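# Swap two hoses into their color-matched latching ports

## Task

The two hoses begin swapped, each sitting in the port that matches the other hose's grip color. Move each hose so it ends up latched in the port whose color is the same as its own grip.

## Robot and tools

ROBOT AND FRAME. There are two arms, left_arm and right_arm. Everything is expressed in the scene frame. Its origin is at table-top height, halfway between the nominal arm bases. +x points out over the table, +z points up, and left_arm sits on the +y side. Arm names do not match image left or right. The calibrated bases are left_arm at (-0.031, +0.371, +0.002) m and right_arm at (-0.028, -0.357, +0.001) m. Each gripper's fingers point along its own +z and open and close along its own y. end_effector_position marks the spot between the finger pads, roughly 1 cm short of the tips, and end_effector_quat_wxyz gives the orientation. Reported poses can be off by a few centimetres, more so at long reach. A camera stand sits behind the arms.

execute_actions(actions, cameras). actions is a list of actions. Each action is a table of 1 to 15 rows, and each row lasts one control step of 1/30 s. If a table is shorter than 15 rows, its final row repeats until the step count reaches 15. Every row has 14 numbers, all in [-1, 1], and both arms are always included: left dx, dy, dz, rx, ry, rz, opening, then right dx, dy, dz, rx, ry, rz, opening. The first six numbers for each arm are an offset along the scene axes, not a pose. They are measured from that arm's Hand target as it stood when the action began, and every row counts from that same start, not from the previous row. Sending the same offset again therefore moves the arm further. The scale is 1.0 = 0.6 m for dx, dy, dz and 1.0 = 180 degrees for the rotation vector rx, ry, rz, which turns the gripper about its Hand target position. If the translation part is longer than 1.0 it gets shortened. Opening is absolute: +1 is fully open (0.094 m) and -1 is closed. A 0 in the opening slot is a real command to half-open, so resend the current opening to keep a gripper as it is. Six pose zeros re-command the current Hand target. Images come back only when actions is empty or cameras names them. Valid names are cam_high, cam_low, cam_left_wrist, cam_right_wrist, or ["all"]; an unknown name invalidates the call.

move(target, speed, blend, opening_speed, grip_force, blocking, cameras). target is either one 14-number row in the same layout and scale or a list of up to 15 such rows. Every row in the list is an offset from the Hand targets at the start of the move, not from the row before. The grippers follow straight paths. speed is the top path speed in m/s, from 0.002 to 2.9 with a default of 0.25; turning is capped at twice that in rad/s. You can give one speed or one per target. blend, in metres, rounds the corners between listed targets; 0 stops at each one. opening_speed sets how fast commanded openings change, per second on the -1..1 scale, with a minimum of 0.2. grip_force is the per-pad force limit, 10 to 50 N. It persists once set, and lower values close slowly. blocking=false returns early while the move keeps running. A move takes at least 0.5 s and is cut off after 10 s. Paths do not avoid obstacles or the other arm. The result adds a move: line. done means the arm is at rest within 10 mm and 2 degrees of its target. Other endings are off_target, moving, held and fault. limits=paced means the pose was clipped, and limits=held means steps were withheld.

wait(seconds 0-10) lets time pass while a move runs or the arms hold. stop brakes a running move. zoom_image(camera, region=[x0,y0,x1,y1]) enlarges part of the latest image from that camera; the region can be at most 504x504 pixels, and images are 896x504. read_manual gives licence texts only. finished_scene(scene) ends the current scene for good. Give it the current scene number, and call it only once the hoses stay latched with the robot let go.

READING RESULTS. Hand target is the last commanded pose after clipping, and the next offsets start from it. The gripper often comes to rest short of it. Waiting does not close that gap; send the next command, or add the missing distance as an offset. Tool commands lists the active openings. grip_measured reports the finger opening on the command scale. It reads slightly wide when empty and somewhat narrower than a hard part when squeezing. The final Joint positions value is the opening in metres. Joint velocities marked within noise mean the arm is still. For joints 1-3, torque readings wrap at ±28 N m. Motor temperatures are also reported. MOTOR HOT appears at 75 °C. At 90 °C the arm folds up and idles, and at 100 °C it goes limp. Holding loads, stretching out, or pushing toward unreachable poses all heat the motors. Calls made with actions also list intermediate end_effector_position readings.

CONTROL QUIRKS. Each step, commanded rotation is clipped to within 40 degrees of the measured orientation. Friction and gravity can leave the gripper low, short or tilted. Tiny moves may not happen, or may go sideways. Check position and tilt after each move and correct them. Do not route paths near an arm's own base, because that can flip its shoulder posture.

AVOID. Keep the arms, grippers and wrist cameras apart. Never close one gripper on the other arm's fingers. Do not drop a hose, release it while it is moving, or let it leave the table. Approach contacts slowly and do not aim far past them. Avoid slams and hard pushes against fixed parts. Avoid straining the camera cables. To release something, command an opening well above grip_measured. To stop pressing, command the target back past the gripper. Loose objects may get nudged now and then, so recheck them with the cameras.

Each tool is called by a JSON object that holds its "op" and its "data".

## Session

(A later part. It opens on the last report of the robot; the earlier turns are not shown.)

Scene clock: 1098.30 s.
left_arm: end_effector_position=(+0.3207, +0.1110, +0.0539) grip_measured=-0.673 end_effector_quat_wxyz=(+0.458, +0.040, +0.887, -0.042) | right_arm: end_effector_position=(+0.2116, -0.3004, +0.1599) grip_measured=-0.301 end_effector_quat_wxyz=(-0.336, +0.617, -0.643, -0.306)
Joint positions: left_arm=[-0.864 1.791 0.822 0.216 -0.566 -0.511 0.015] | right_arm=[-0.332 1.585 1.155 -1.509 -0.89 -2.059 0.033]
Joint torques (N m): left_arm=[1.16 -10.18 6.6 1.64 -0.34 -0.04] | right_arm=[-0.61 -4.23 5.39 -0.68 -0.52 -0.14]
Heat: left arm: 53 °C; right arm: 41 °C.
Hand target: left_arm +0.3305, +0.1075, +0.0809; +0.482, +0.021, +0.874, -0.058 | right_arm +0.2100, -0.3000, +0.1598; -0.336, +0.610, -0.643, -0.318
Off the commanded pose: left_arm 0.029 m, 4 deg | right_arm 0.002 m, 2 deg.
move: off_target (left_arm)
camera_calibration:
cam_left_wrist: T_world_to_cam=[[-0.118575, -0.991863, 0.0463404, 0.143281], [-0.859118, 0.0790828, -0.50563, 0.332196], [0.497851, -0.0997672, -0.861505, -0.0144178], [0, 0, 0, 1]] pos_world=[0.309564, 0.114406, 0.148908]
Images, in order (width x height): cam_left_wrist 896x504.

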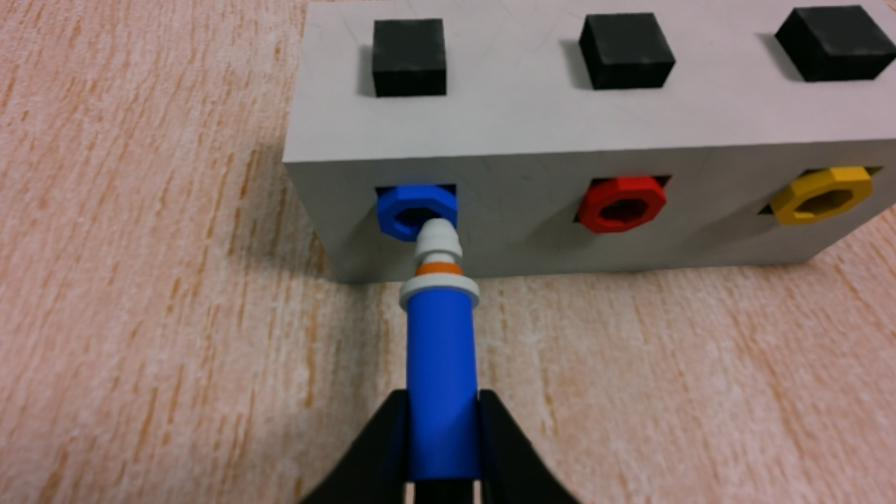

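{"op": "move", "data": {"target": [[-0.003,0.014,0.013,0,0,0,-0.85,0,0,0,0,0,0,-0.3]], "speed": 0.05, "cameras": ["cam_left_wrist"]}}

{"op": "zoom_image", "data": {"camera": "cam_left_wrist", "region": [360, 160, 540, 320]}}

Scene clock: 1102.23 s.
left_arm: end_effector_position=(+0.3212, +0.1157, +0.0668) grip_measured=-0.673 end_effector_quat_wxyz=(+0.462, +0.035, +0.885, -0.044) | right_arm: end_effector_position=(+0.2116, -0.3004, +0.1599) grip_measured=-0.301 end_effector_quat_wxyz=(-0.336, +0.617, -0.643, -0.306)
Joint positions: left_arm=[-0.856 1.746 0.822 0.183 -0.566 -0.511 0.015] | right_arm=[-0.332 1.585 1.155 -1.509 -0.89 -2.059 0.033]
Joint torques (N m): left_arm=[1.66 -9.96 5.45 1.73 -0.22 0.06] | right_arm=[-0.62 -4.25 5.41 -0.67 -0.51 -0.14]
Heat: left arm: 54 °C; right arm: 41 °C.
Hand target: left_arm +0.3286, +0.1158, +0.0886; +0.482, +0.021, +0.874, -0.058 | right_arm +0.2100, -0.3000, +0.1598; -0.336, +0.610, -0.643, -0.318
Off the commanded pose: left_arm 0.023 m, 4 deg | right_arm 0.002 m, 2 deg.
move: off_target (left_arm)
camera_calibration:
cam_left_wrist: T_world_to_cam=[[-0.110756, -0.99238, 0.0539912, 0.144494], [-0.855666, 0.0675824, -0.513097, 0.339371], [0.505539, -0.103027, -0.856631, -0.00551237], [0, 0, 0, 1]] pos_world=[0.309178, 0.119889, 0.161607]
Images, in order (width x height): cam_left_wrist 896x504.

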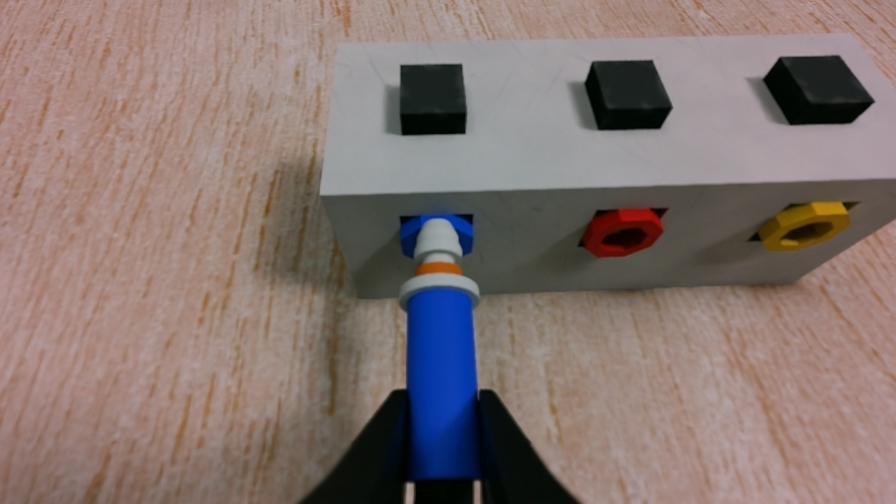

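Scaled by 2.800.

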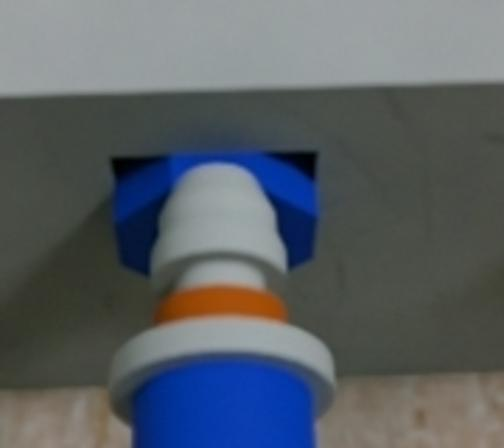

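{"op": "move", "data": {"target": [[-0.006,-0.0013,-0.048,0,0,0,-0.85,0,0,0,0,0,0,-0.3]], "speed": 0.05, "cameras": ["cam_left_wrist"]}}

{"op": "zoom_image", "data": {"camera": "cam_left_wrist", "region": [360, 160, 540, 320]}}

Scene clock: 1107.60 s.
left_arm: end_effector_position=(+0.3220, +0.1147, +0.0569) grip_measured=-0.673 end_effector_quat_wxyz=(+0.473, +0.029, +0.879, -0.055) | right_arm: end_effector_position=(+0.2116, -0.3004, +0.1599) grip_measured=-0.301 end_effector_quat_wxyz=(-0.336, +0.617, -0.643, -0.306)
Joint positions: left_arm=[-0.856 1.779 0.78 0.293 -0.566 -0.511 0.015] | right_arm=[-0.332 1.585 1.155 -1.509 -0.89 -2.059 0.033]
Joint torques (N m): left_arm=[0.66 -6.63 4.34 1.88 -0.3 -0.01] | right_arm=[-0.61 -4.25 5.42 -0.67 -0.52 -0.14]
Motor temperatures (°C): left_arm=[29 55 42 40 28 26 30] | right_arm=[26 41 40 26 27 27 24]
Heat: left arm: 55 °C; right arm: 41 °C.
Hand target: left_arm +0.3250, +0.1150, +0.0598; +0.482, +0.021, +0.874, -0.058 | right_arm +0.2100, -0.3000, +0.1598; -0.336, +0.610, -0.643, -0.318
Off the commanded pose: left_arm 0.004 m, 2 deg | right_arm 0.002 m, 2 deg.
move: done
camera_calibration:
cam_left_wrist: T_world_to_cam=[[-0.112315, -0.990632, 0.077672, 0.143026], [-0.843337, 0.0536915, -0.534696, 0.333983], [0.525517, -0.125558, -0.841467, -0.0192111], [0, 0, 0, 1]] pos_world=[0.30782, 0.121342, 0.151305]
Images, in order (width x height): cam_left_wrist 896x504.

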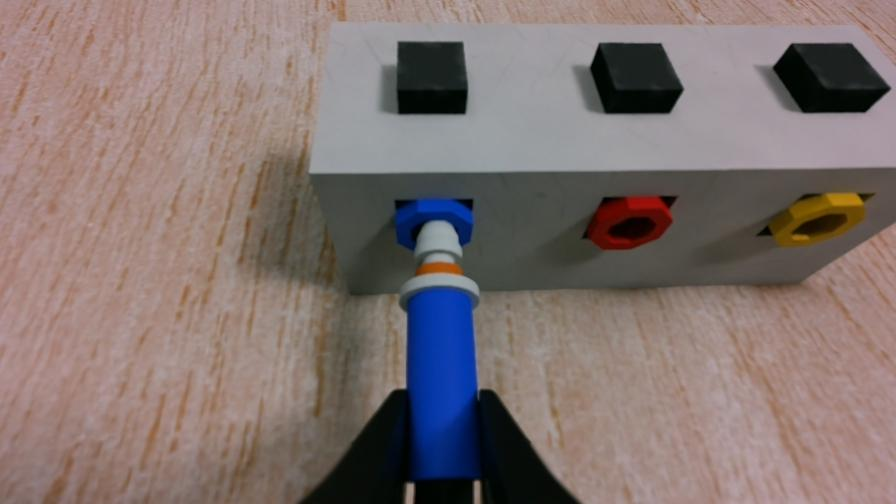

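Scaled by 2.800.

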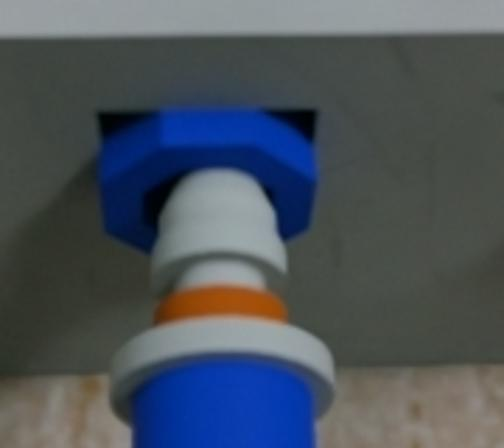

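{"op": "move", "data": {"target": [[0.02,0.0,0.006,0,0,0,-0.85,0,0,0,0,0,0,-0.3]], "speed": 0.05, "cameras": ["cam_left_wrist"]}}

{"op": "zoom_image", "data": {"camera": "cam_left_wrist", "region": [360, 160, 540, 320]}}

Scene clock: 1118.30 s.
left_arm: end_effector_position=(+0.3251, +0.1170, +0.0544) grip_measured=-0.673 end_effector_quat_wxyz=(+0.470, +0.030, +0.881, -0.056) | right_arm: end_effector_position=(+0.2116, -0.3004, +0.1599) grip_measured=-0.301 end_effector_quat_wxyz=(-0.336, +0.617, -0.643, -0.306)
Joint positions: left_arm=[-0.842 1.786 0.78 0.301 -0.55 -0.503 0.015] | right_arm=[-0.332 1.585 1.155 -1.509 -0.89 -2.059 0.033]
Joint torques (N m): left_arm=[1.96 -6.15 6.95 1.75 -0.23 0.11] | right_arm=[-0.62 -4.25 5.41 -0.67 -0.52 -0.14]
Motor temperatures (°C): left_arm=[29 55 42 40 28 26 30] | right_arm=[26 40 40 26 27 27 24]
Heat: left arm: 55 °C; right arm: 40 °C.
Hand target: left_arm +0.3371, +0.1151, +0.0634; +0.482, +0.021, +0.874, -0.058 | right_arm +0.2100, -0.3000, +0.1598; -0.336, +0.610, -0.643, -0.318
Off the commanded pose: left_arm 0.015 m, 2 deg | right_arm 0.002 m, 2 deg.
move: off_target (left_arm)
camera_calibration:
cam_left_wrist: T_world_to_cam=[[-0.113683, -0.990343, 0.079354, 0.146153], [-0.846692, 0.0547849, -0.529255, 0.335866], [0.519797, -0.127356, -0.844744, -0.0204268], [0, 0, 0, 1]] pos_world=[0.311608, 0.12374, 0.148906]
Images, in order (width x height): cam_left_wrist 896x504.

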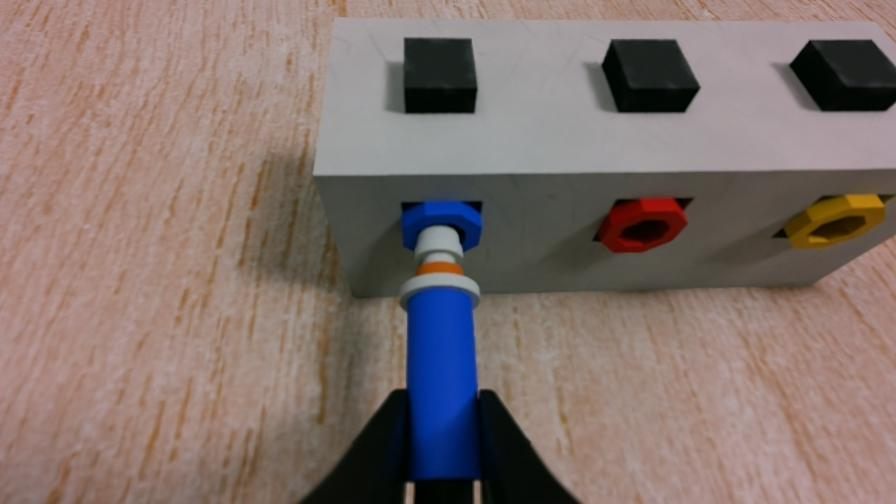

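Scaled by 2.800.

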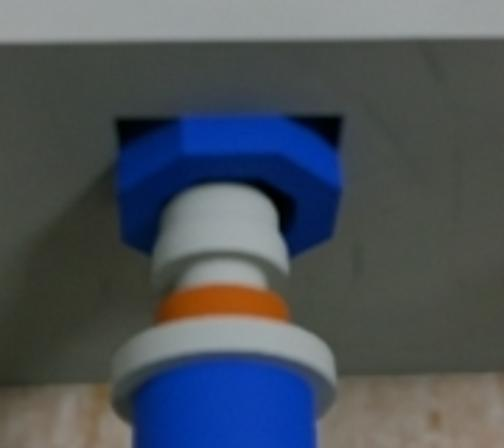

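{"op": "move", "data": {"target": [[0.02,-0.01,0.014,0,0,0,-0.85,0,0,0,0,0,0,-0.3]], "speed": 0.05, "cameras": ["cam_left_wrist"]}}

{"op": "zoom_image", "data": {"camera": "cam_left_wrist", "region": [360, 160, 540, 320]}}

Scene clock: 1122.63 s.
left_arm: end_effector_position=(+0.3304, +0.1152, +0.0556) grip_measured=-0.673 end_effector_quat_wxyz=(+0.460, +0.035, +0.886, -0.046) | right_arm: end_effector_position=(+0.2116, -0.3004, +0.1599) grip_measured=-0.301 end_effector_quat_wxyz=(-0.336, +0.617, -0.643, -0.306)
Joint positions: left_arm=[-0.833 1.797 0.83 0.233 -0.544 -0.497 0.015] | right_arm=[-0.332 1.585 1.155 -1.509 -0.89 -2.059 0.033]
Joint torques (N m): left_arm=[2.45 -6.26 7.97 1.94 -0.19 0.14] | right_arm=[-0.61 -4.23 5.41 -0.67 -0.52 -0.14]
Heat: left arm: 54 °C; right arm: 40 °C.
Hand target: left_arm +0.3490, +0.1091, +0.0717; +0.482, +0.021, +0.874, -0.058 | right_arm +0.2100, -0.3000, +0.1598; -0.336, +0.610, -0.643, -0.318
Off the commanded pose: left_arm 0.025 m, 4 deg | right_arm 0.002 m, 2 deg.
move: off_target (left_arm)
camera_calibration:
cam_left_wrist: T_world_to_cam=[[-0.112029, -0.992003, 0.058127, 0.145717], [-0.858032, 0.0670622, -0.509198, 0.342247], [0.501228, -0.10692, -0.858684, -0.0179277], [0, 0, 0, 1]] pos_world=[0.318969, 0.119683, 0.150407]
Images, in order (width x height): cam_left_wrist 896x504.

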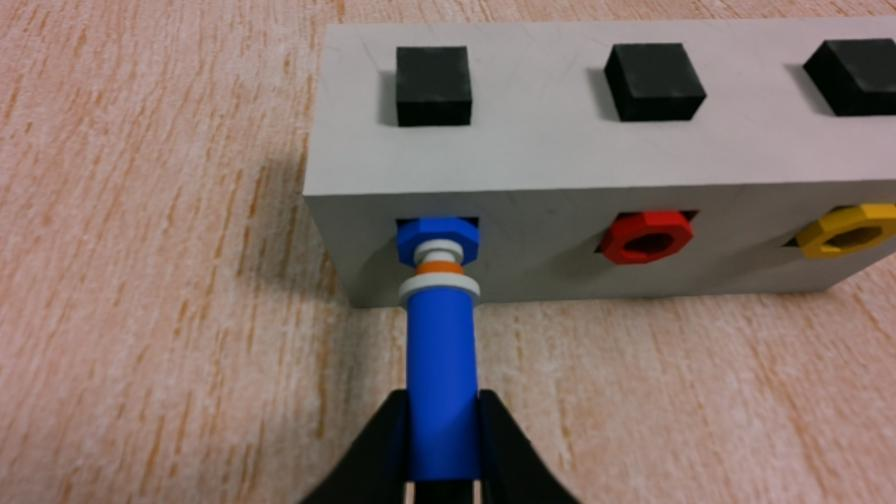

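Scaled by 2.800.

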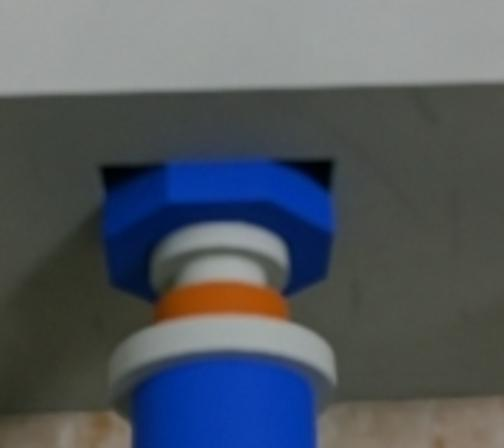

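{"op": "move", "data": {"target": [[0.033,-0.008,0.022,-0.010,-0.014,0,-0.85,0,0,0,0,0,0,-0.3]], "speed": 0.06, "cameras": ["cam_left_wrist"]}}

{"op": "zoom_image", "data": {"camera": "cam_left_wrist", "region": [360, 160, 540, 320]}}

Scene clock: 1132.20 s.
left_arm: end_effector_position=(+0.3323, +0.1161, +0.0538) grip_measured=-0.673 end_effector_quat_wxyz=(+0.453, +0.046, +0.889, -0.039) | right_arm: end_effector_position=(+0.2116, -0.3004, +0.1599) grip_measured=-0.301 end_effector_quat_wxyz=(-0.336, +0.617, -0.643, -0.306)
Joint positions: left_arm=[-0.824 1.802 0.843 0.212 -0.529 -0.472 0.015] | right_arm=[-0.332 1.585 1.155 -1.509 -0.89 -2.059 0.033]
Joint torques (N m): left_arm=[4.18 -6.09 9.37 2.52 -0.18 0.17] | right_arm=[-0.61 -4.23 5.39 -0.67 -0.52 -0.14]
Heat: left arm: 53 °C; right arm: 40 °C.
Hand target: left_arm +0.3688, +0.1043, +0.0850; +0.501, +0.015, +0.862, -0.071 | right_arm +0.2100, -0.3000, +0.1598; -0.336, +0.610, -0.643, -0.318
Off the commanded pose: left_arm 0.049 m, 8 deg | right_arm 0.002 m, 2 deg.
move: off_target (left_arm)
camera_calibration:
cam_left_wrist: T_world_to_cam=[[-0.126784, -0.991244, 0.0368835, 0.152839], [-0.863567, 0.0920061, -0.495769, 0.341113], [0.488034, -0.0947067, -0.867671, -0.0167884], [0, 0, 0, 1]] pos_world=[0.322145, 0.118526, 0.148909]
Images, in order (width x height): cam_left_wrist 896x504.

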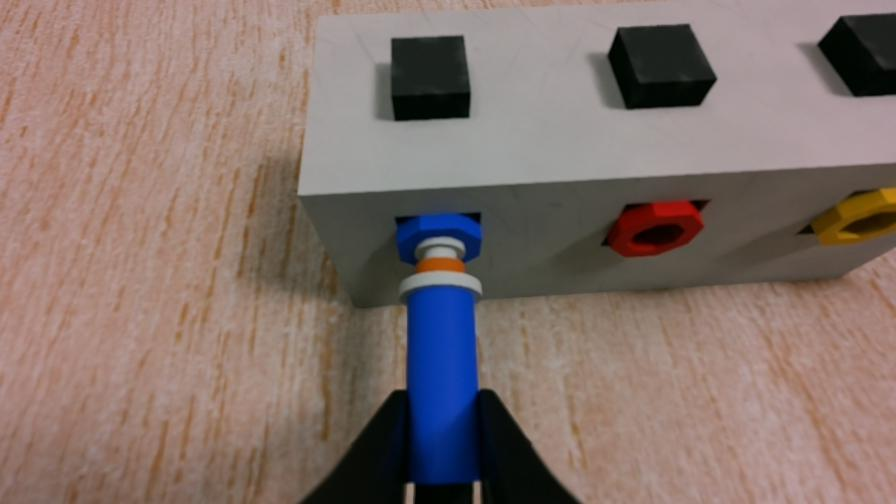

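Scaled by 2.800.

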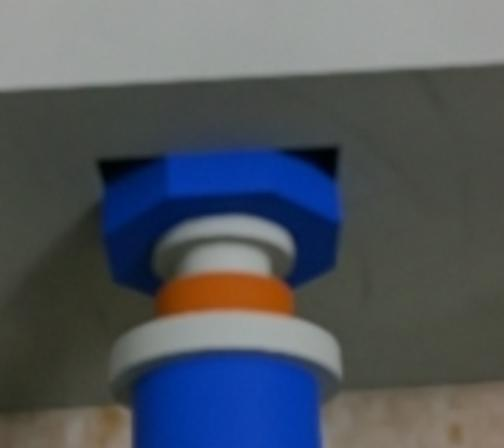

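{"op": "move", "data": {"target": [[0.037,-0.02,0.03,-0.010,-0.014,0,-0.85,0,0,0,0,0,0,-0.3]], "speed": 0.06, "cameras": ["cam_left_wrist"]}}

{"op": "zoom_image", "data": {"camera": "cam_left_wrist", "region": [360, 160, 540, 320]}}

Scene clock: 1136.20 s.
left_arm: end_effector_position=(+0.3341, +0.1164, +0.0516) grip_measured=-0.673 end_effector_quat_wxyz=(+0.434, +0.058, +0.898, -0.026) | right_arm: end_effector_position=(+0.2116, -0.3004, +0.1599) grip_measured=-0.301 end_effector_quat_wxyz=(-0.336, +0.617, -0.643, -0.306)
Joint positions: left_arm=[-0.815 1.811 0.887 0.129 -0.514 -0.461 0.015] | right_arm=[-0.332 1.585 1.155 -1.509 -0.89 -2.059 0.033]
Joint torques (N m): left_arm=[4.68 -6.69 10.88 3.17 -0.32 0.19] | right_arm=[-0.62 -4.23 5.41 -0.67 -0.51 -0.14]
Heat: left arm: 53 °C; right arm: 40 °C.
Hand target: left_arm +0.3910, +0.0922, +0.1029; +0.520, +0.008, +0.850, -0.085 | right_arm +0.2100, -0.3000, +0.1598; -0.336, +0.610, -0.643, -0.318
Off the commanded pose: left_arm 0.080 m, 14 deg | right_arm 0.002 m, 2 deg.
move: off_target (left_arm)
camera_calibration:
cam_left_wrist: T_world_to_cam=[[-0.134757, -0.990854, 0.00699589, 0.157662], [-0.881224, 0.116613, -0.45809, 0.342624], [0.453084, -0.0678957, -0.888878, -0.00993488], [0, 0, 0, 1]] pos_world=[0.327676, 0.115591, 0.147019]
Images, in order (width x height): cam_left_wrist 896x504.

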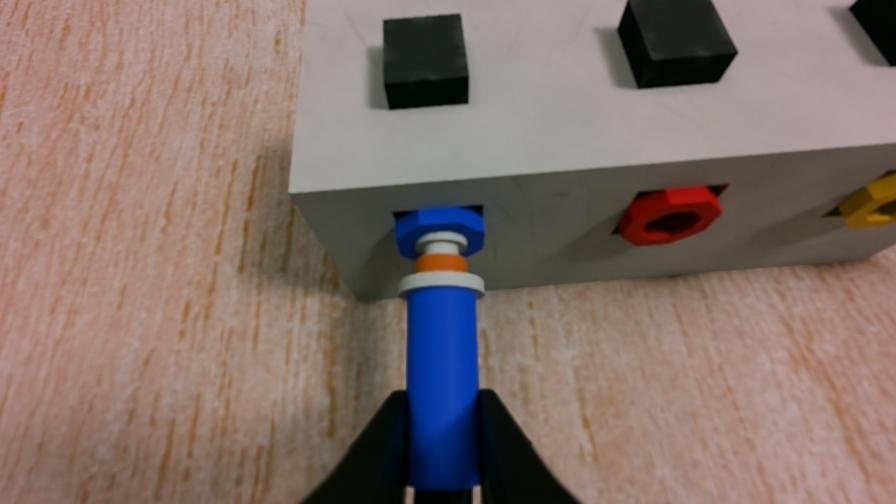

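Scaled by 2.800.

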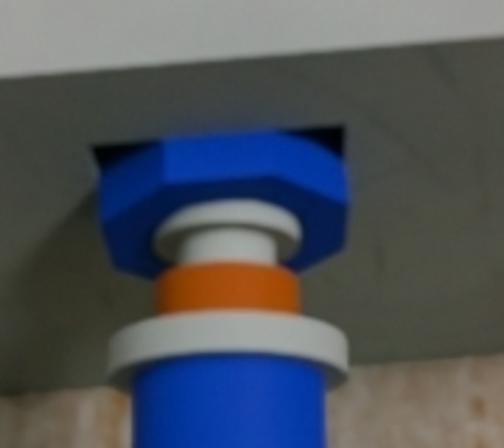

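{"op": "move", "data": {"target": [[0.005,0.0,0.012,0.0,-0.055,0,-0.85,0,0,0,0,0,0,-0.3]], "speed": 0.06, "cameras": ["cam_left_wrist"]}}

{"op": "zoom_image", "data": {"camera": "cam_left_wrist", "region": [360, 160, 540, 320]}}

Scene clock: 1146.67 s.
left_arm: end_effector_position=(+0.3382, +0.1172, +0.0497) grip_measured=-0.673 end_effector_quat_wxyz=(+0.470, +0.076, +0.879, -0.013) | right_arm: end_effector_position=(+0.2116, -0.3004, +0.1599) grip_measured=-0.301 end_effector_quat_wxyz=(-0.336, +0.617, -0.643, -0.306)
Joint positions: left_arm=[-0.823 1.837 0.832 0.286 -0.563 -0.378 0.015] | right_arm=[-0.332 1.585 1.155 -1.509 -0.89 -2.059 0.033]
Joint torques (N m): left_arm=[3.63 -6.97 8.12 4.13 -0.62 0.26] | right_arm=[-0.61 -4.23 5.39 -0.67 -0.52 -0.14]
Motor temperatures (°C): left_arm=[30 54 45 47 28 26 30] | right_arm=[26 40 40 26 27 27 24]
Heat: left arm: 54 °C; right arm: 40 °C.
Hand target: left_arm +0.3940, +0.0922, +0.1102; +0.592, +0.016, +0.802, -0.084 | right_arm +0.2100, -0.3000, +0.1598; -0.336, +0.610, -0.643, -0.318
Off the commanded pose: left_arm 0.086 m, 20 deg | right_arm 0.002 m, 2 deg.
move: off_target (left_arm)
camera_calibration:
cam_left_wrist: T_world_to_cam=[[-0.155118, -0.987088, -0.0399494, 0.167886], [-0.836954, 0.152794, -0.525511, 0.329494], [0.52483, -0.0480807, -0.849848, -0.0419474], [0, 0, 0, 1]] pos_world=[0.323829, 0.113357, 0.144211]
Images, in order (width x height): cam_left_wrist 896x504.

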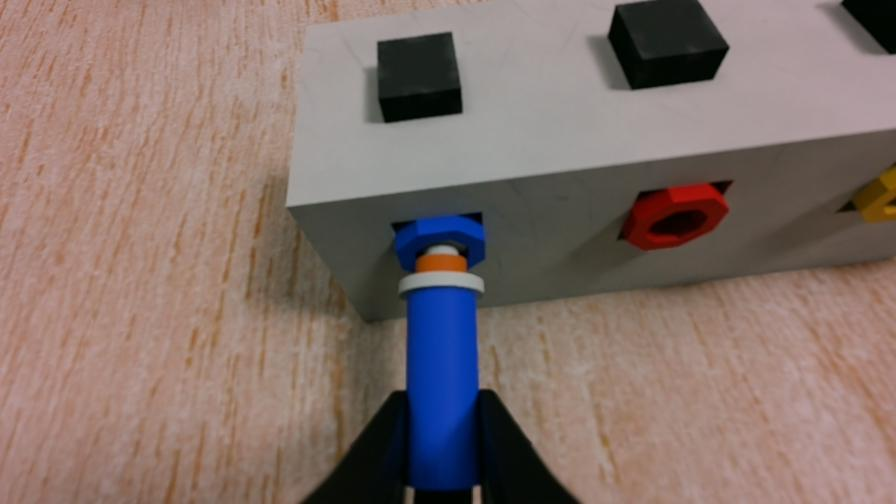

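Scaled by 2.800.

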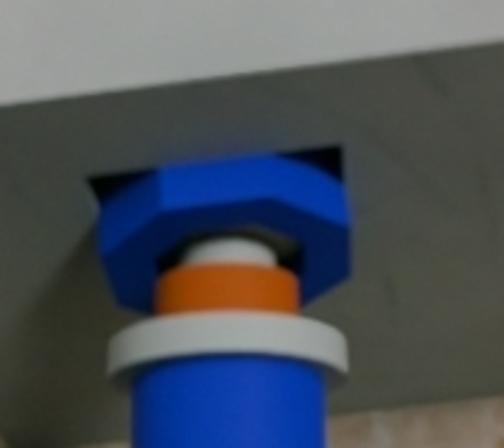

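{"op": "move", "data": {"target": [[0.033,-0.012,0.02,0.0,-0.02,0,-0.85,0,0,0,0,0,0,-0.3]], "speed": 0.06, "cameras": ["cam_left_wrist"]}}

{"op": "zoom_image", "data": {"camera": "cam_left_wrist", "region": [360, 160, 540, 320]}}

Scene clock: 1153.07 s.
left_arm: end_effector_position=(+0.3388, +0.1177, +0.0494) grip_measured=-0.673 end_effector_quat_wxyz=(+0.475, +0.089, +0.875, -0.004) | right_arm: end_effector_position=(+0.2116, -0.3004, +0.1599) grip_measured=-0.301 end_effector_quat_wxyz=(-0.336, +0.617, -0.643, -0.306)
Joint positions: left_arm=[-0.824 1.842 0.826 0.305 -0.571 -0.343 0.015] | right_arm=[-0.332 1.585 1.155 -1.509 -0.89 -2.059 0.033]
Joint torques (N m): left_arm=[5.07 -6.19 10.89 4.41 -0.61 0.39] | right_arm=[-0.61 -4.23 5.41 -0.67 -0.52 -0.14]
Motor temperatures (°C): left_arm=[30 54 45 53 28 26 30] | right_arm=[26 40 40 26 27 27 24]
Heat: left arm: 54 °C; right arm: 40 °C.
Hand target: left_arm +0.4139, +0.0851, +0.1224; +0.617, +0.018, +0.783, -0.083 | right_arm +0.2100, -0.3000, +0.1598; -0.336, +0.610, -0.643, -0.318
Off the commanded pose: left_arm 0.110 m, 23 deg | right_arm 0.002 m, 2 deg.
move: off_target (left_arm)
camera_calibration:
cam_left_wrist: T_world_to_cam=[[-0.168115, -0.983394, -0.0683636, 0.173782], [-0.8275, 0.178472, -0.532346, 0.323881], [0.535707, -0.0329243, -0.843762, -0.048215], [0, 0, 0, 1]] pos_world=[0.323056, 0.111505, 0.143615]
Images, in order (width x height): cam_left_wrist 896x504.

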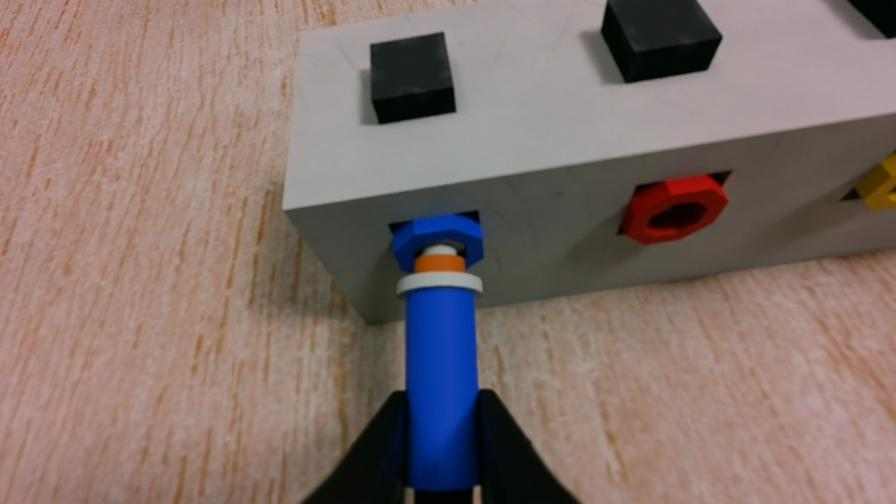

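Scaled by 2.800.

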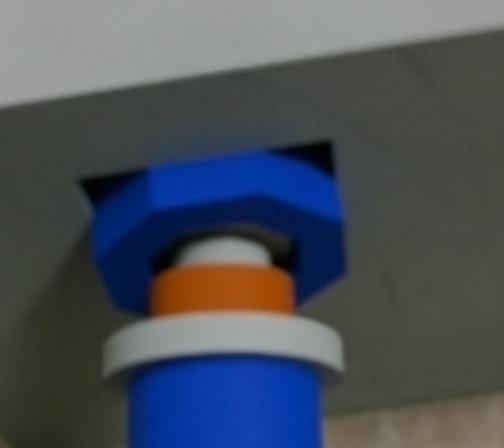

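{"op": "move", "data": {"target": [[0.033,-0.012,0.02,-0.03,-0.012,0,-0.85,0,0,0,0,0,0,-0.3]], "speed": 0.06, "cameras": ["cam_left_wrist"]}}

{"op": "zoom_image", "data": {"camera": "cam_left_wrist", "region": [360, 160, 540, 320]}}

Scene clock: 1157.53 s.
left_arm: end_effector_position=(+0.3389, +0.1176, +0.0498) grip_measured=-0.673 end_effector_quat_wxyz=(+0.475, +0.088, +0.875, -0.007) | right_arm: end_effector_position=(+0.2116, -0.3004, +0.1599) grip_measured=-0.301 end_effector_quat_wxyz=(-0.336, +0.617, -0.643, -0.306)
Joint positions: left_arm=[-0.823 1.84 0.824 0.309 -0.567 -0.344 0.015] | right_arm=[-0.332 1.585 1.155 -1.509 -0.89 -2.059 0.033]
Joint torques (N m): left_arm=[7.39 -6.35 12.77 4.68 -0.27 0.08] | right_arm=[-0.62 -4.23 5.39 -0.68 -0.52 -0.14]
Motor temperatures (°C): left_arm=[30 54 45 55 28 26 30] | right_arm=[26 40 40 26 27 27 24]
Heat: left arm: 55 °C; right arm: 40 °C.
Hand target: left_arm +0.4336, +0.0779, +0.1342; +0.631, -0.009, +0.766, -0.120 | right_arm +0.2100, -0.3000, +0.1598; -0.336, +0.610, -0.643, -0.318
Off the commanded pose: left_arm 0.133 m, 28 deg | right_arm 0.002 m, 2 deg.
move: off_target (left_arm)
camera_calibration:
cam_left_wrist: T_world_to_cam=[[-0.169403, -0.98352, -0.0631767, 0.173877], [-0.827135, 0.176736, -0.53349, 0.324265], [0.535863, -0.0381192, -0.843444, -0.047381], [0, 0, 0, 1]] pos_world=[0.323056, 0.111896, 0.144014]
Images, in order (width x height): cam_left_wrist 896x504.

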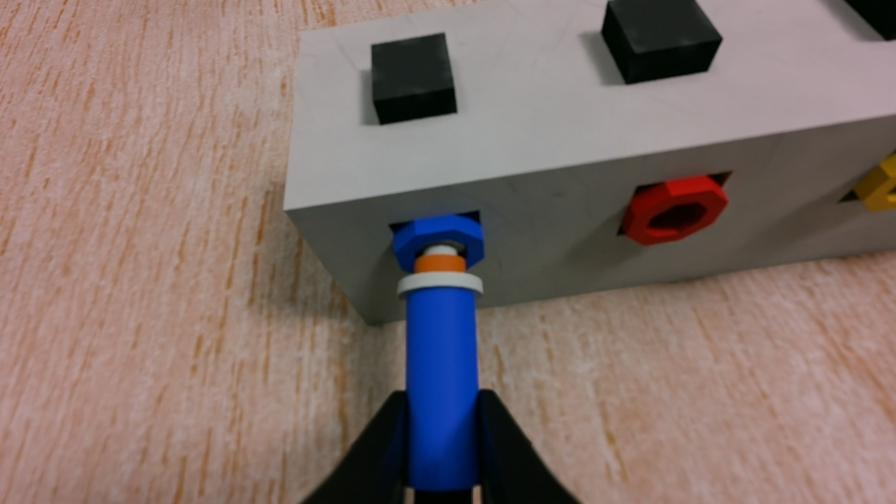

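Scaled by 2.800.

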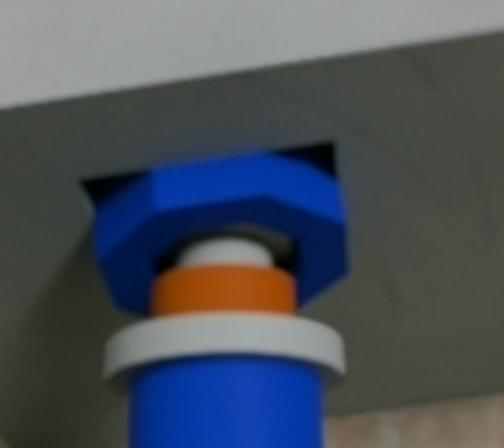

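{"op": "move", "data": {"target": [[0.045,-0.032,0.022,-0.015,-0.01,0,-0.85,0,0,0,0,0,0,-0.3]], "speed": 0.08, "cameras": ["cam_left_wrist"]}}

{"op": "zoom_image", "data": {"camera": "cam_left_wrist", "region": [360, 160, 540, 320]}}

Scene clock: 1166.20 s.
left_arm: end_effector_position=(+0.3399, +0.1170, +0.0495) grip_measured=-0.673 end_effector_quat_wxyz=(+0.452, +0.084, +0.888, -0.003) | right_arm: end_effector_position=(+0.2116, -0.3004, +0.1599) grip_measured=-0.301 end_effector_quat_wxyz=(-0.336, +0.617, -0.643, -0.306)
Joint positions: left_arm=[-0.816 1.838 0.88 0.192 -0.548 -0.379 0.015] | right_arm=[-0.332 1.585 1.155 -1.509 -0.89 -2.059 0.033]
Joint torques (N m): left_arm=[7.09 -6.23 15.2 5.08 -0.48 0.1] | right_arm=[-0.62 -4.22 5.39 -0.67 -0.52 -0.14]
Motor temperatures (°C): left_arm=[30 54 50 64 28 26 30] | right_arm=[26 40 40 26 27 27 24]
Heat: left arm: 64 °C; right arm: 40 °C.
Hand target: left_arm +0.4606, +0.0587, +0.1473; +0.643, -0.022, +0.753, -0.138 | right_arm +0.2100, -0.3000, +0.1598; -0.336, +0.610, -0.643, -0.318
Off the commanded pose: left_arm 0.166 m, 33 deg | right_arm 0.002 m, 2 deg.
move: off_target (left_arm)
camera_calibration:
cam_left_wrist: T_world_to_cam=[[-0.16025, -0.98523, -0.0603439, 0.170352], [-0.856629, 0.169186, -0.487404, 0.333747], [0.490414, -0.026414, -0.871089, -0.0327514], [0, 0, 0, 1]] pos_world=[0.329258, 0.110506, 0.14442]
Images, in order (width x height): cam_left_wrist 896x504.

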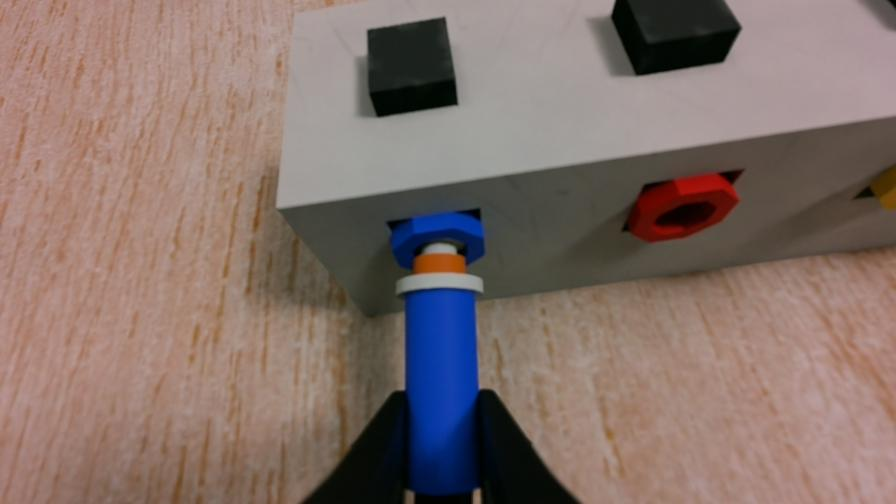

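Scaled by 2.800.

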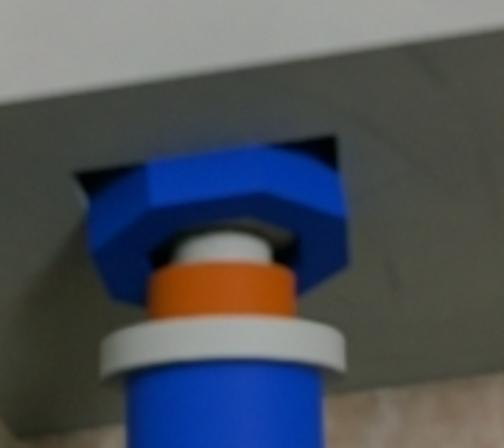

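{"op": "move", "data": {"target": [[-0.01,0.01,0.09,0,0,0,-0.85,0,0,0,0,0,0,-0.3]], "speed": 0.1, "cameras": ["cam_left_wrist"]}}

{"op": "zoom_image", "data": {"camera": "cam_left_wrist", "region": [360, 160, 540, 320]}}

Scene clock: 1180.10 s.
left_arm: end_effector_position=(+0.3394, +0.1180, +0.0548) grip_measured=-0.673 end_effector_quat_wxyz=(+0.427, +0.091, +0.900, -0.012) | right_arm: end_effector_position=(+0.2116, -0.3004, +0.1599) grip_measured=-0.301 end_effector_quat_wxyz=(-0.336, +0.617, -0.643, -0.306)
Joint positions: left_arm=[-0.795 1.809 0.916 0.089 -0.491 -0.381 0.015] | right_arm=[-0.332 1.585 1.155 -1.509 -0.89 -2.059 0.033]
Joint torques (N m): left_arm=[5.12 -14.31 14.65 4.81 -1.09 0.13] | right_arm=[-0.61 -4.26 5.39 -0.67 -0.52 -0.14]
Motor temperatures (°C): left_arm=[31 55 58 71 28 26 30] | right_arm=[26 40 40 26 27 27 24]
Heat: left arm: 71 °C; right arm: 40 °C.
Hand target: left_arm +0.4546, +0.0646, +0.2015; +0.643, -0.022, +0.753, -0.138 | right_arm +0.2100, -0.3000, +0.1598; -0.336, +0.610, -0.643, -0.318
Off the commanded pose: left_arm 0.194 m, 36 deg | right_arm 0.002 m, 2 deg.
move: off_target (left_arm)
camera_calibration:
cam_left_wrist: T_world_to_cam=[[-0.181693, -0.982221, -0.0472149, 0.177859], [-0.879034, 0.183752, -0.439925, 0.338924], [0.440779, -0.0384277, -0.896793, -0.00821718], [0, 0, 0, 1]] pos_world=[0.333864, 0.112103, 0.15013]
Images, in order (width x height): cam_left_wrist 896x504.

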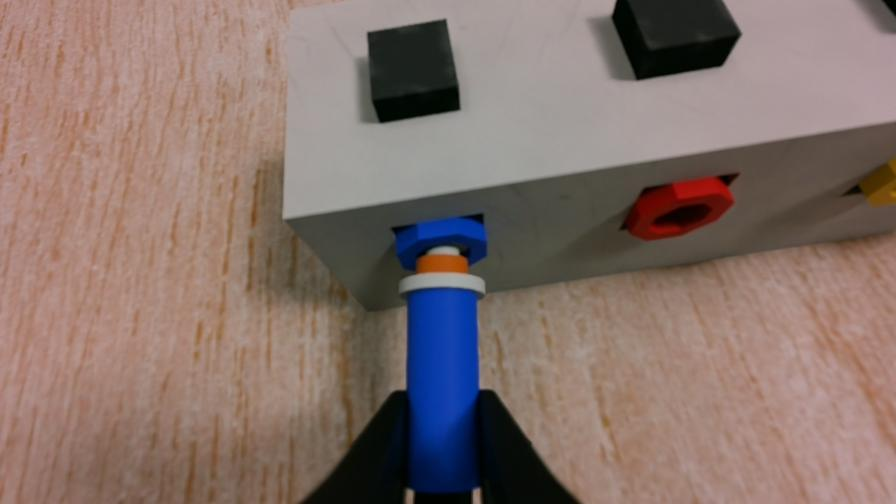

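Scaled by 2.800.

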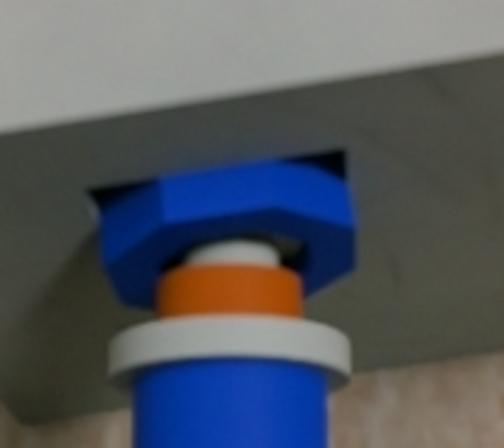

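{"op": "move", "data": {"target": [[-0.18,0.082,-0.225,0.065,0.07,0,-0.85,0,0,0,0,0,0,-0.3]], "speed": 0.15, "cameras": ["cam_left_wrist"]}}

{"op": "zoom_image", "data": {"camera": "cam_left_wrist", "region": [360, 160, 540, 320]}}

Scene clock: 1194.23 s.
left_arm: end_effector_position=(+0.3329, +0.1169, +0.0504) grip_measured=-0.674 end_effector_quat_wxyz=(+0.525, +0.047, +0.849, -0.043) | right_arm: end_effector_position=(+0.2116, -0.3004, +0.1599) grip_measured=-0.301 end_effector_quat_wxyz=(-0.336, +0.617, -0.643, -0.306)
Joint positions: left_arm=[-0.851 1.866 0.712 0.578 -0.616 -0.386 0.015] | right_arm=[-0.332 1.585 1.155 -1.509 -0.89 -2.059 0.033]
Joint torques (N m): left_arm=[1.81 -6.2 5.26 2.5 -0.31 0.13] | right_arm=[-0.62 -4.25 5.41 -0.66 -0.52 -0.14]
Motor temperatures (°C): left_arm=[31 62 57 81 29 26 30] | right_arm=[26 39 40 26 27 27 24]
Heat: left arm: 81 °C; right arm: 40 °C. Fold the left arm in close to its base, or ease its load, before you think long.
Hand target: left_arm +0.3466, +0.1139, +0.0664; +0.556, +0.028, +0.829, -0.057 | right_arm +0.2100, -0.3000, +0.1598; -0.336, +0.610, -0.643, -0.318
Off the commanded pose: left_arm 0.021 m, 5 deg | right_arm 0.002 m, 2 deg.
MOTOR HOT: joint 4 (wrist pitch) of the left arm reports 81 °C; the controller's stop level is 90 °C. To cool a motor, set the load down, stop pushing, or move to a pose that needs little force.
move: off_target (left_arm)
camera_calibration:
cam_left_wrist: T_world_to_cam=[[-0.135592, -0.990279, 0.0310189, 0.156962], [-0.769606, 0.085557, -0.632761, 0.316286], [0.623956, -0.10967, -0.773726, -0.0681847], [0, 0, 0, 1]] pos_world=[0.307243, 0.120898, 0.142508]
Images, in order (width x height): cam_left_wrist 896x504.

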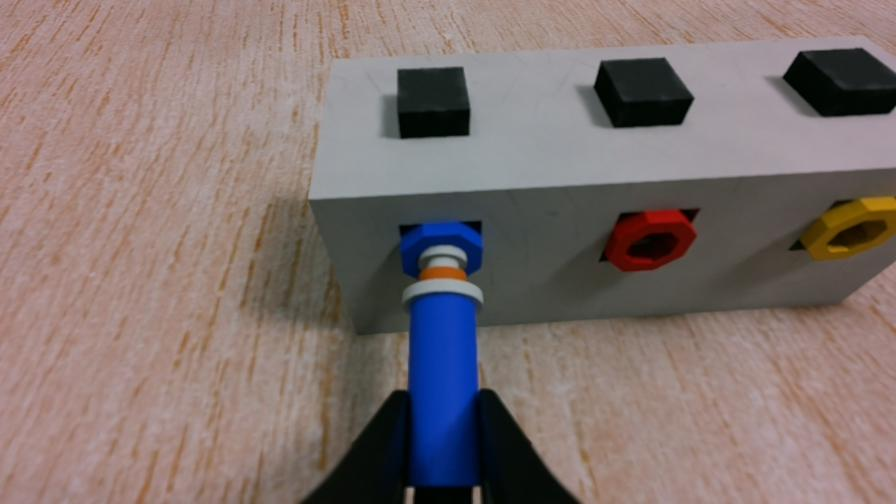

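Scaled by 2.800.

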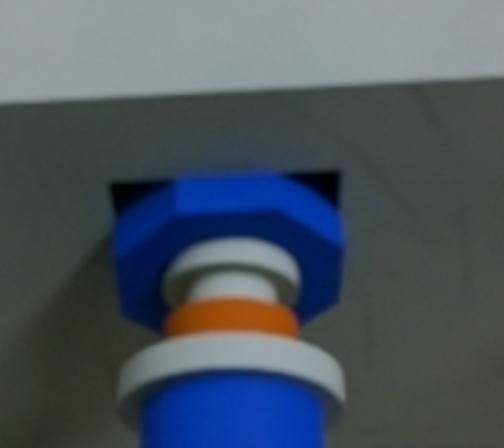

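{"op": "wait", "data": {"seconds": 8, "cameras": []}}

Scene clock: 1205.13 s.
left_arm: end_effector_position=(+0.3329, +0.1169, +0.0504) grip_measured=-0.674 end_effector_quat_wxyz=(+0.525, +0.047, +0.849, -0.043) | right_arm: end_effector_position=(+0.2116, -0.3004, +0.1599) grip_measured=-0.301 end_effector_quat_wxyz=(-0.336, +0.617, -0.643, -0.306)
Joint positions: left_arm=[-0.851 1.866 0.712 0.578 -0.616 -0.386 0.015] | right_arm=[-0.332 1.585 1.155 -1.509 -0.89 -2.059 0.033]
Joint torques (N m): left_arm=[1.81 -6.22 5.22 2.5 -0.31 0.14] | right_arm=[-0.62 -4.25 5.39 -0.67 -0.52 -0.14]
Motor temperatures (°C): left_arm=[30 59 54 70 28 26 30] | right_arm=[26 39 40 26 27 27 24]
Heat: left arm: 70 °C; right arm: 40 °C.
Hand target: left_arm +0.3466, +0.1139, +0.0664; +0.556, +0.028, +0.829, -0.057 | right_arm +0.2100, -0.3000, +0.1598; -0.336, +0.610, -0.643, -0.318
Tool commands: left_gripper/opening=-0.85 right_gripper/opening=-0.3
Off the commanded pose: left_arm 0.021 m, 5 deg | right_arm 0.002 m, 2 deg.
MOTOR HOT: cleared for the motors of the left arm.
wait: 8.00 s; at rest from the start
No camera images: "cameras" was empty.

{"op": "move", "data": {"target": [[0.0,0.0,0.04,0.0,0.0,0,-0.85,0,0,0,0,0,0,-0.3]], "speed": 0.06, "cameras": ["cam_left_wrist"]}}

{"op": "zoom_image", "data": {"camera": "cam_left_wrist", "region": [360, 160, 540, 320]}}

Scene clock: 1211.33 s.
left_arm: end_effector_position=(+0.3303, +0.1180, +0.0523) grip_measured=-0.674 end_effector_quat_wxyz=(+0.519, +0.055, +0.852, -0.039) | right_arm: end_effector_position=(+0.2116, -0.3004, +0.1599) grip_measured=-0.301 end_effector_quat_wxyz=(-0.336, +0.617, -0.643, -0.306)
Joint positions: left_arm=[-0.851 1.843 0.712 0.538 -0.608 -0.378 0.015] | right_arm=[-0.332 1.585 1.155 -1.509 -0.89 -2.059 0.033]
Joint torques (N m): left_arm=[1.84 -10.67 7.05 1.94 -0.4 0.1] | right_arm=[-0.62 -4.23 5.41 -0.67 -0.52 -0.14]
Motor temperatures (°C): left_arm=[30 58 53 67 28 26 30] | right_arm=[26 39 40 26 27 27 24]
Heat: left arm: 67 °C; right arm: 40 °C.
Hand target: left_arm +0.3466, +0.1139, +0.0904; +0.556, +0.028, +0.829, -0.057 | right_arm +0.2100, -0.3000, +0.1598; -0.336, +0.610, -0.643, -0.318
Off the commanded pose: left_arm 0.042 m, 6 deg | right_arm 0.002 m, 2 deg.
move: off_target (left_arm)
camera_calibration:
cam_left_wrist: T_world_to_cam=[[-0.145155, -0.989261, 0.0171332, 0.161551], [-0.777148, 0.10328, -0.620785, 0.315149], [0.612348, -0.103425, -0.783794, -0.0613235], [0, 0, 0, 1]] pos_world=[0.305918, 0.120925, 0.144807]
Images, in order (width x height): cam_left_wrist 896x504.

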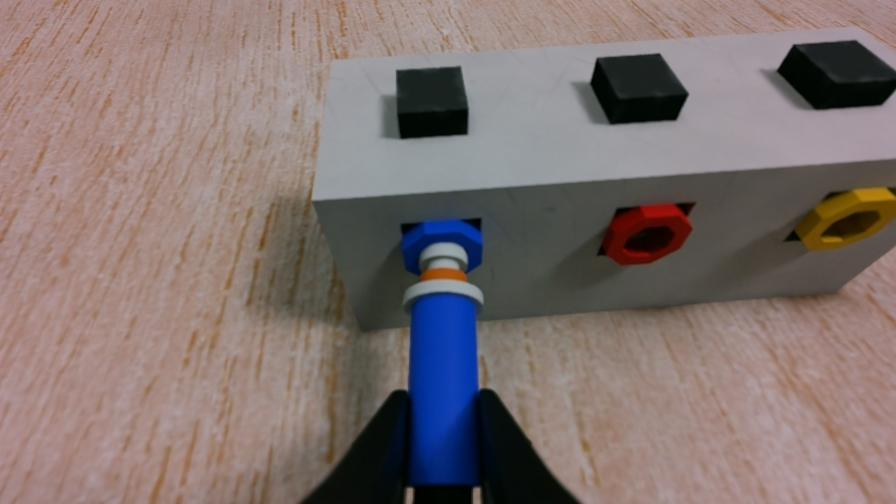

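Scaled by 2.800.

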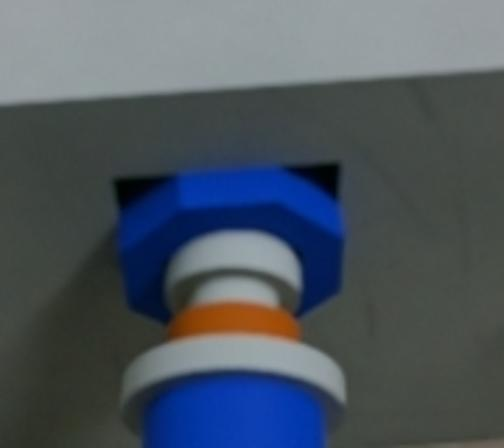

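{"op": "move", "data": {"target": [[0.006,-0.006,0.022,0.0,-0.02,0.012,-0.85,0,0,0,0,0,0,-0.3]], "speed": 0.06, "cameras": ["cam_left_wrist"]}}

{"op": "zoom_image", "data": {"camera": "cam_left_wrist", "region": [360, 160, 540, 320]}}

Scene clock: 1232.53 s.
left_arm: end_effector_position=(+0.3298, +0.1182, +0.0538) grip_measured=-0.674 end_effector_quat_wxyz=(+0.522, +0.058, +0.851, -0.028) | right_arm: end_effector_position=(+0.2116, -0.3004, +0.1599) grip_measured=-0.301 end_effector_quat_wxyz=(-0.336, +0.617, -0.643, -0.306)
Joint positions: left_arm=[-0.86 1.843 0.719 0.525 -0.633 -0.368 0.015] | right_arm=[-0.332 1.585 1.155 -1.509 -0.89 -2.059 0.033]
Joint torques (N m): left_arm=[0.42 -10 7.71 2.42 -1 0.09] | right_arm=[-0.65 -4.25 5.41 -0.68 -0.52 -0.14]
Motor temperatures (°C): left_arm=[30 60 52 59 28 26 30] | right_arm=[26 39 40 26 27 27 24]
Heat: left arm: 60 °C; right arm: 40 °C.
Hand target: left_arm +0.3502, +0.1103, +0.1035; +0.582, +0.015, +0.812, -0.046 | right_arm +0.2100, -0.3000, +0.1598; -0.336, +0.610, -0.643, -0.318
Off the commanded pose: left_arm 0.054 m, 10 deg | right_arm 0.002 m, 2 deg.
move: off_target (left_arm)
camera_calibration:
cam_left_wrist: T_world_to_cam=[[-0.138335, -0.990368, -0.00580708, 0.160626], [-0.773188, 0.11166, -0.62427, 0.313627], [0.618906, -0.0818686, -0.781187, -0.0646609], [0, 0, 0, 1]] pos_world=[0.304732, 0.118765, 0.146208]
Images, in order (width x height): cam_left_wrist 896x504.

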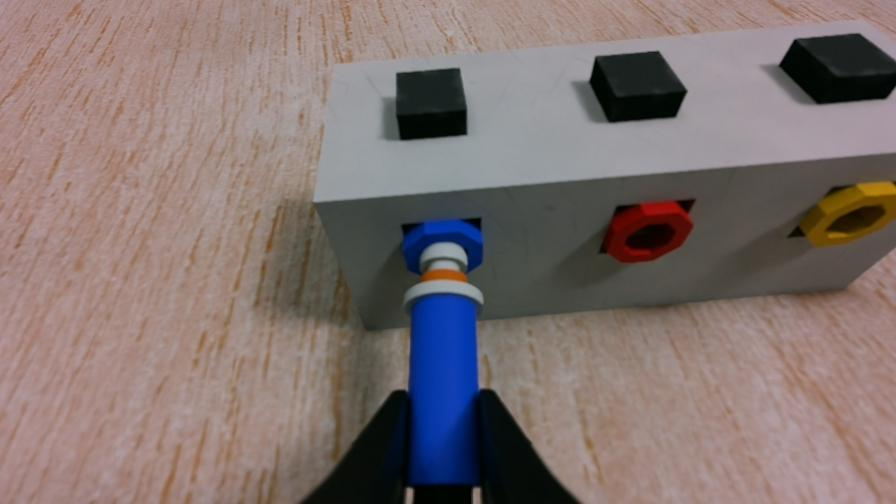

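Scaled by 2.800.

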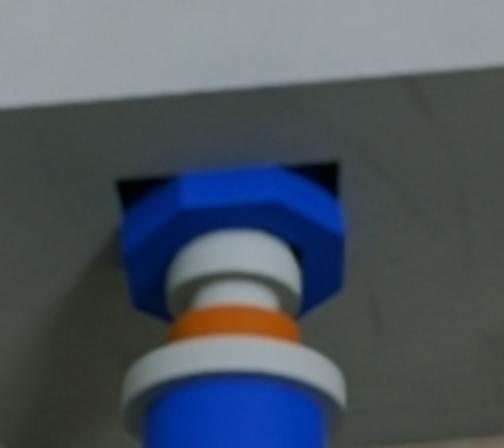

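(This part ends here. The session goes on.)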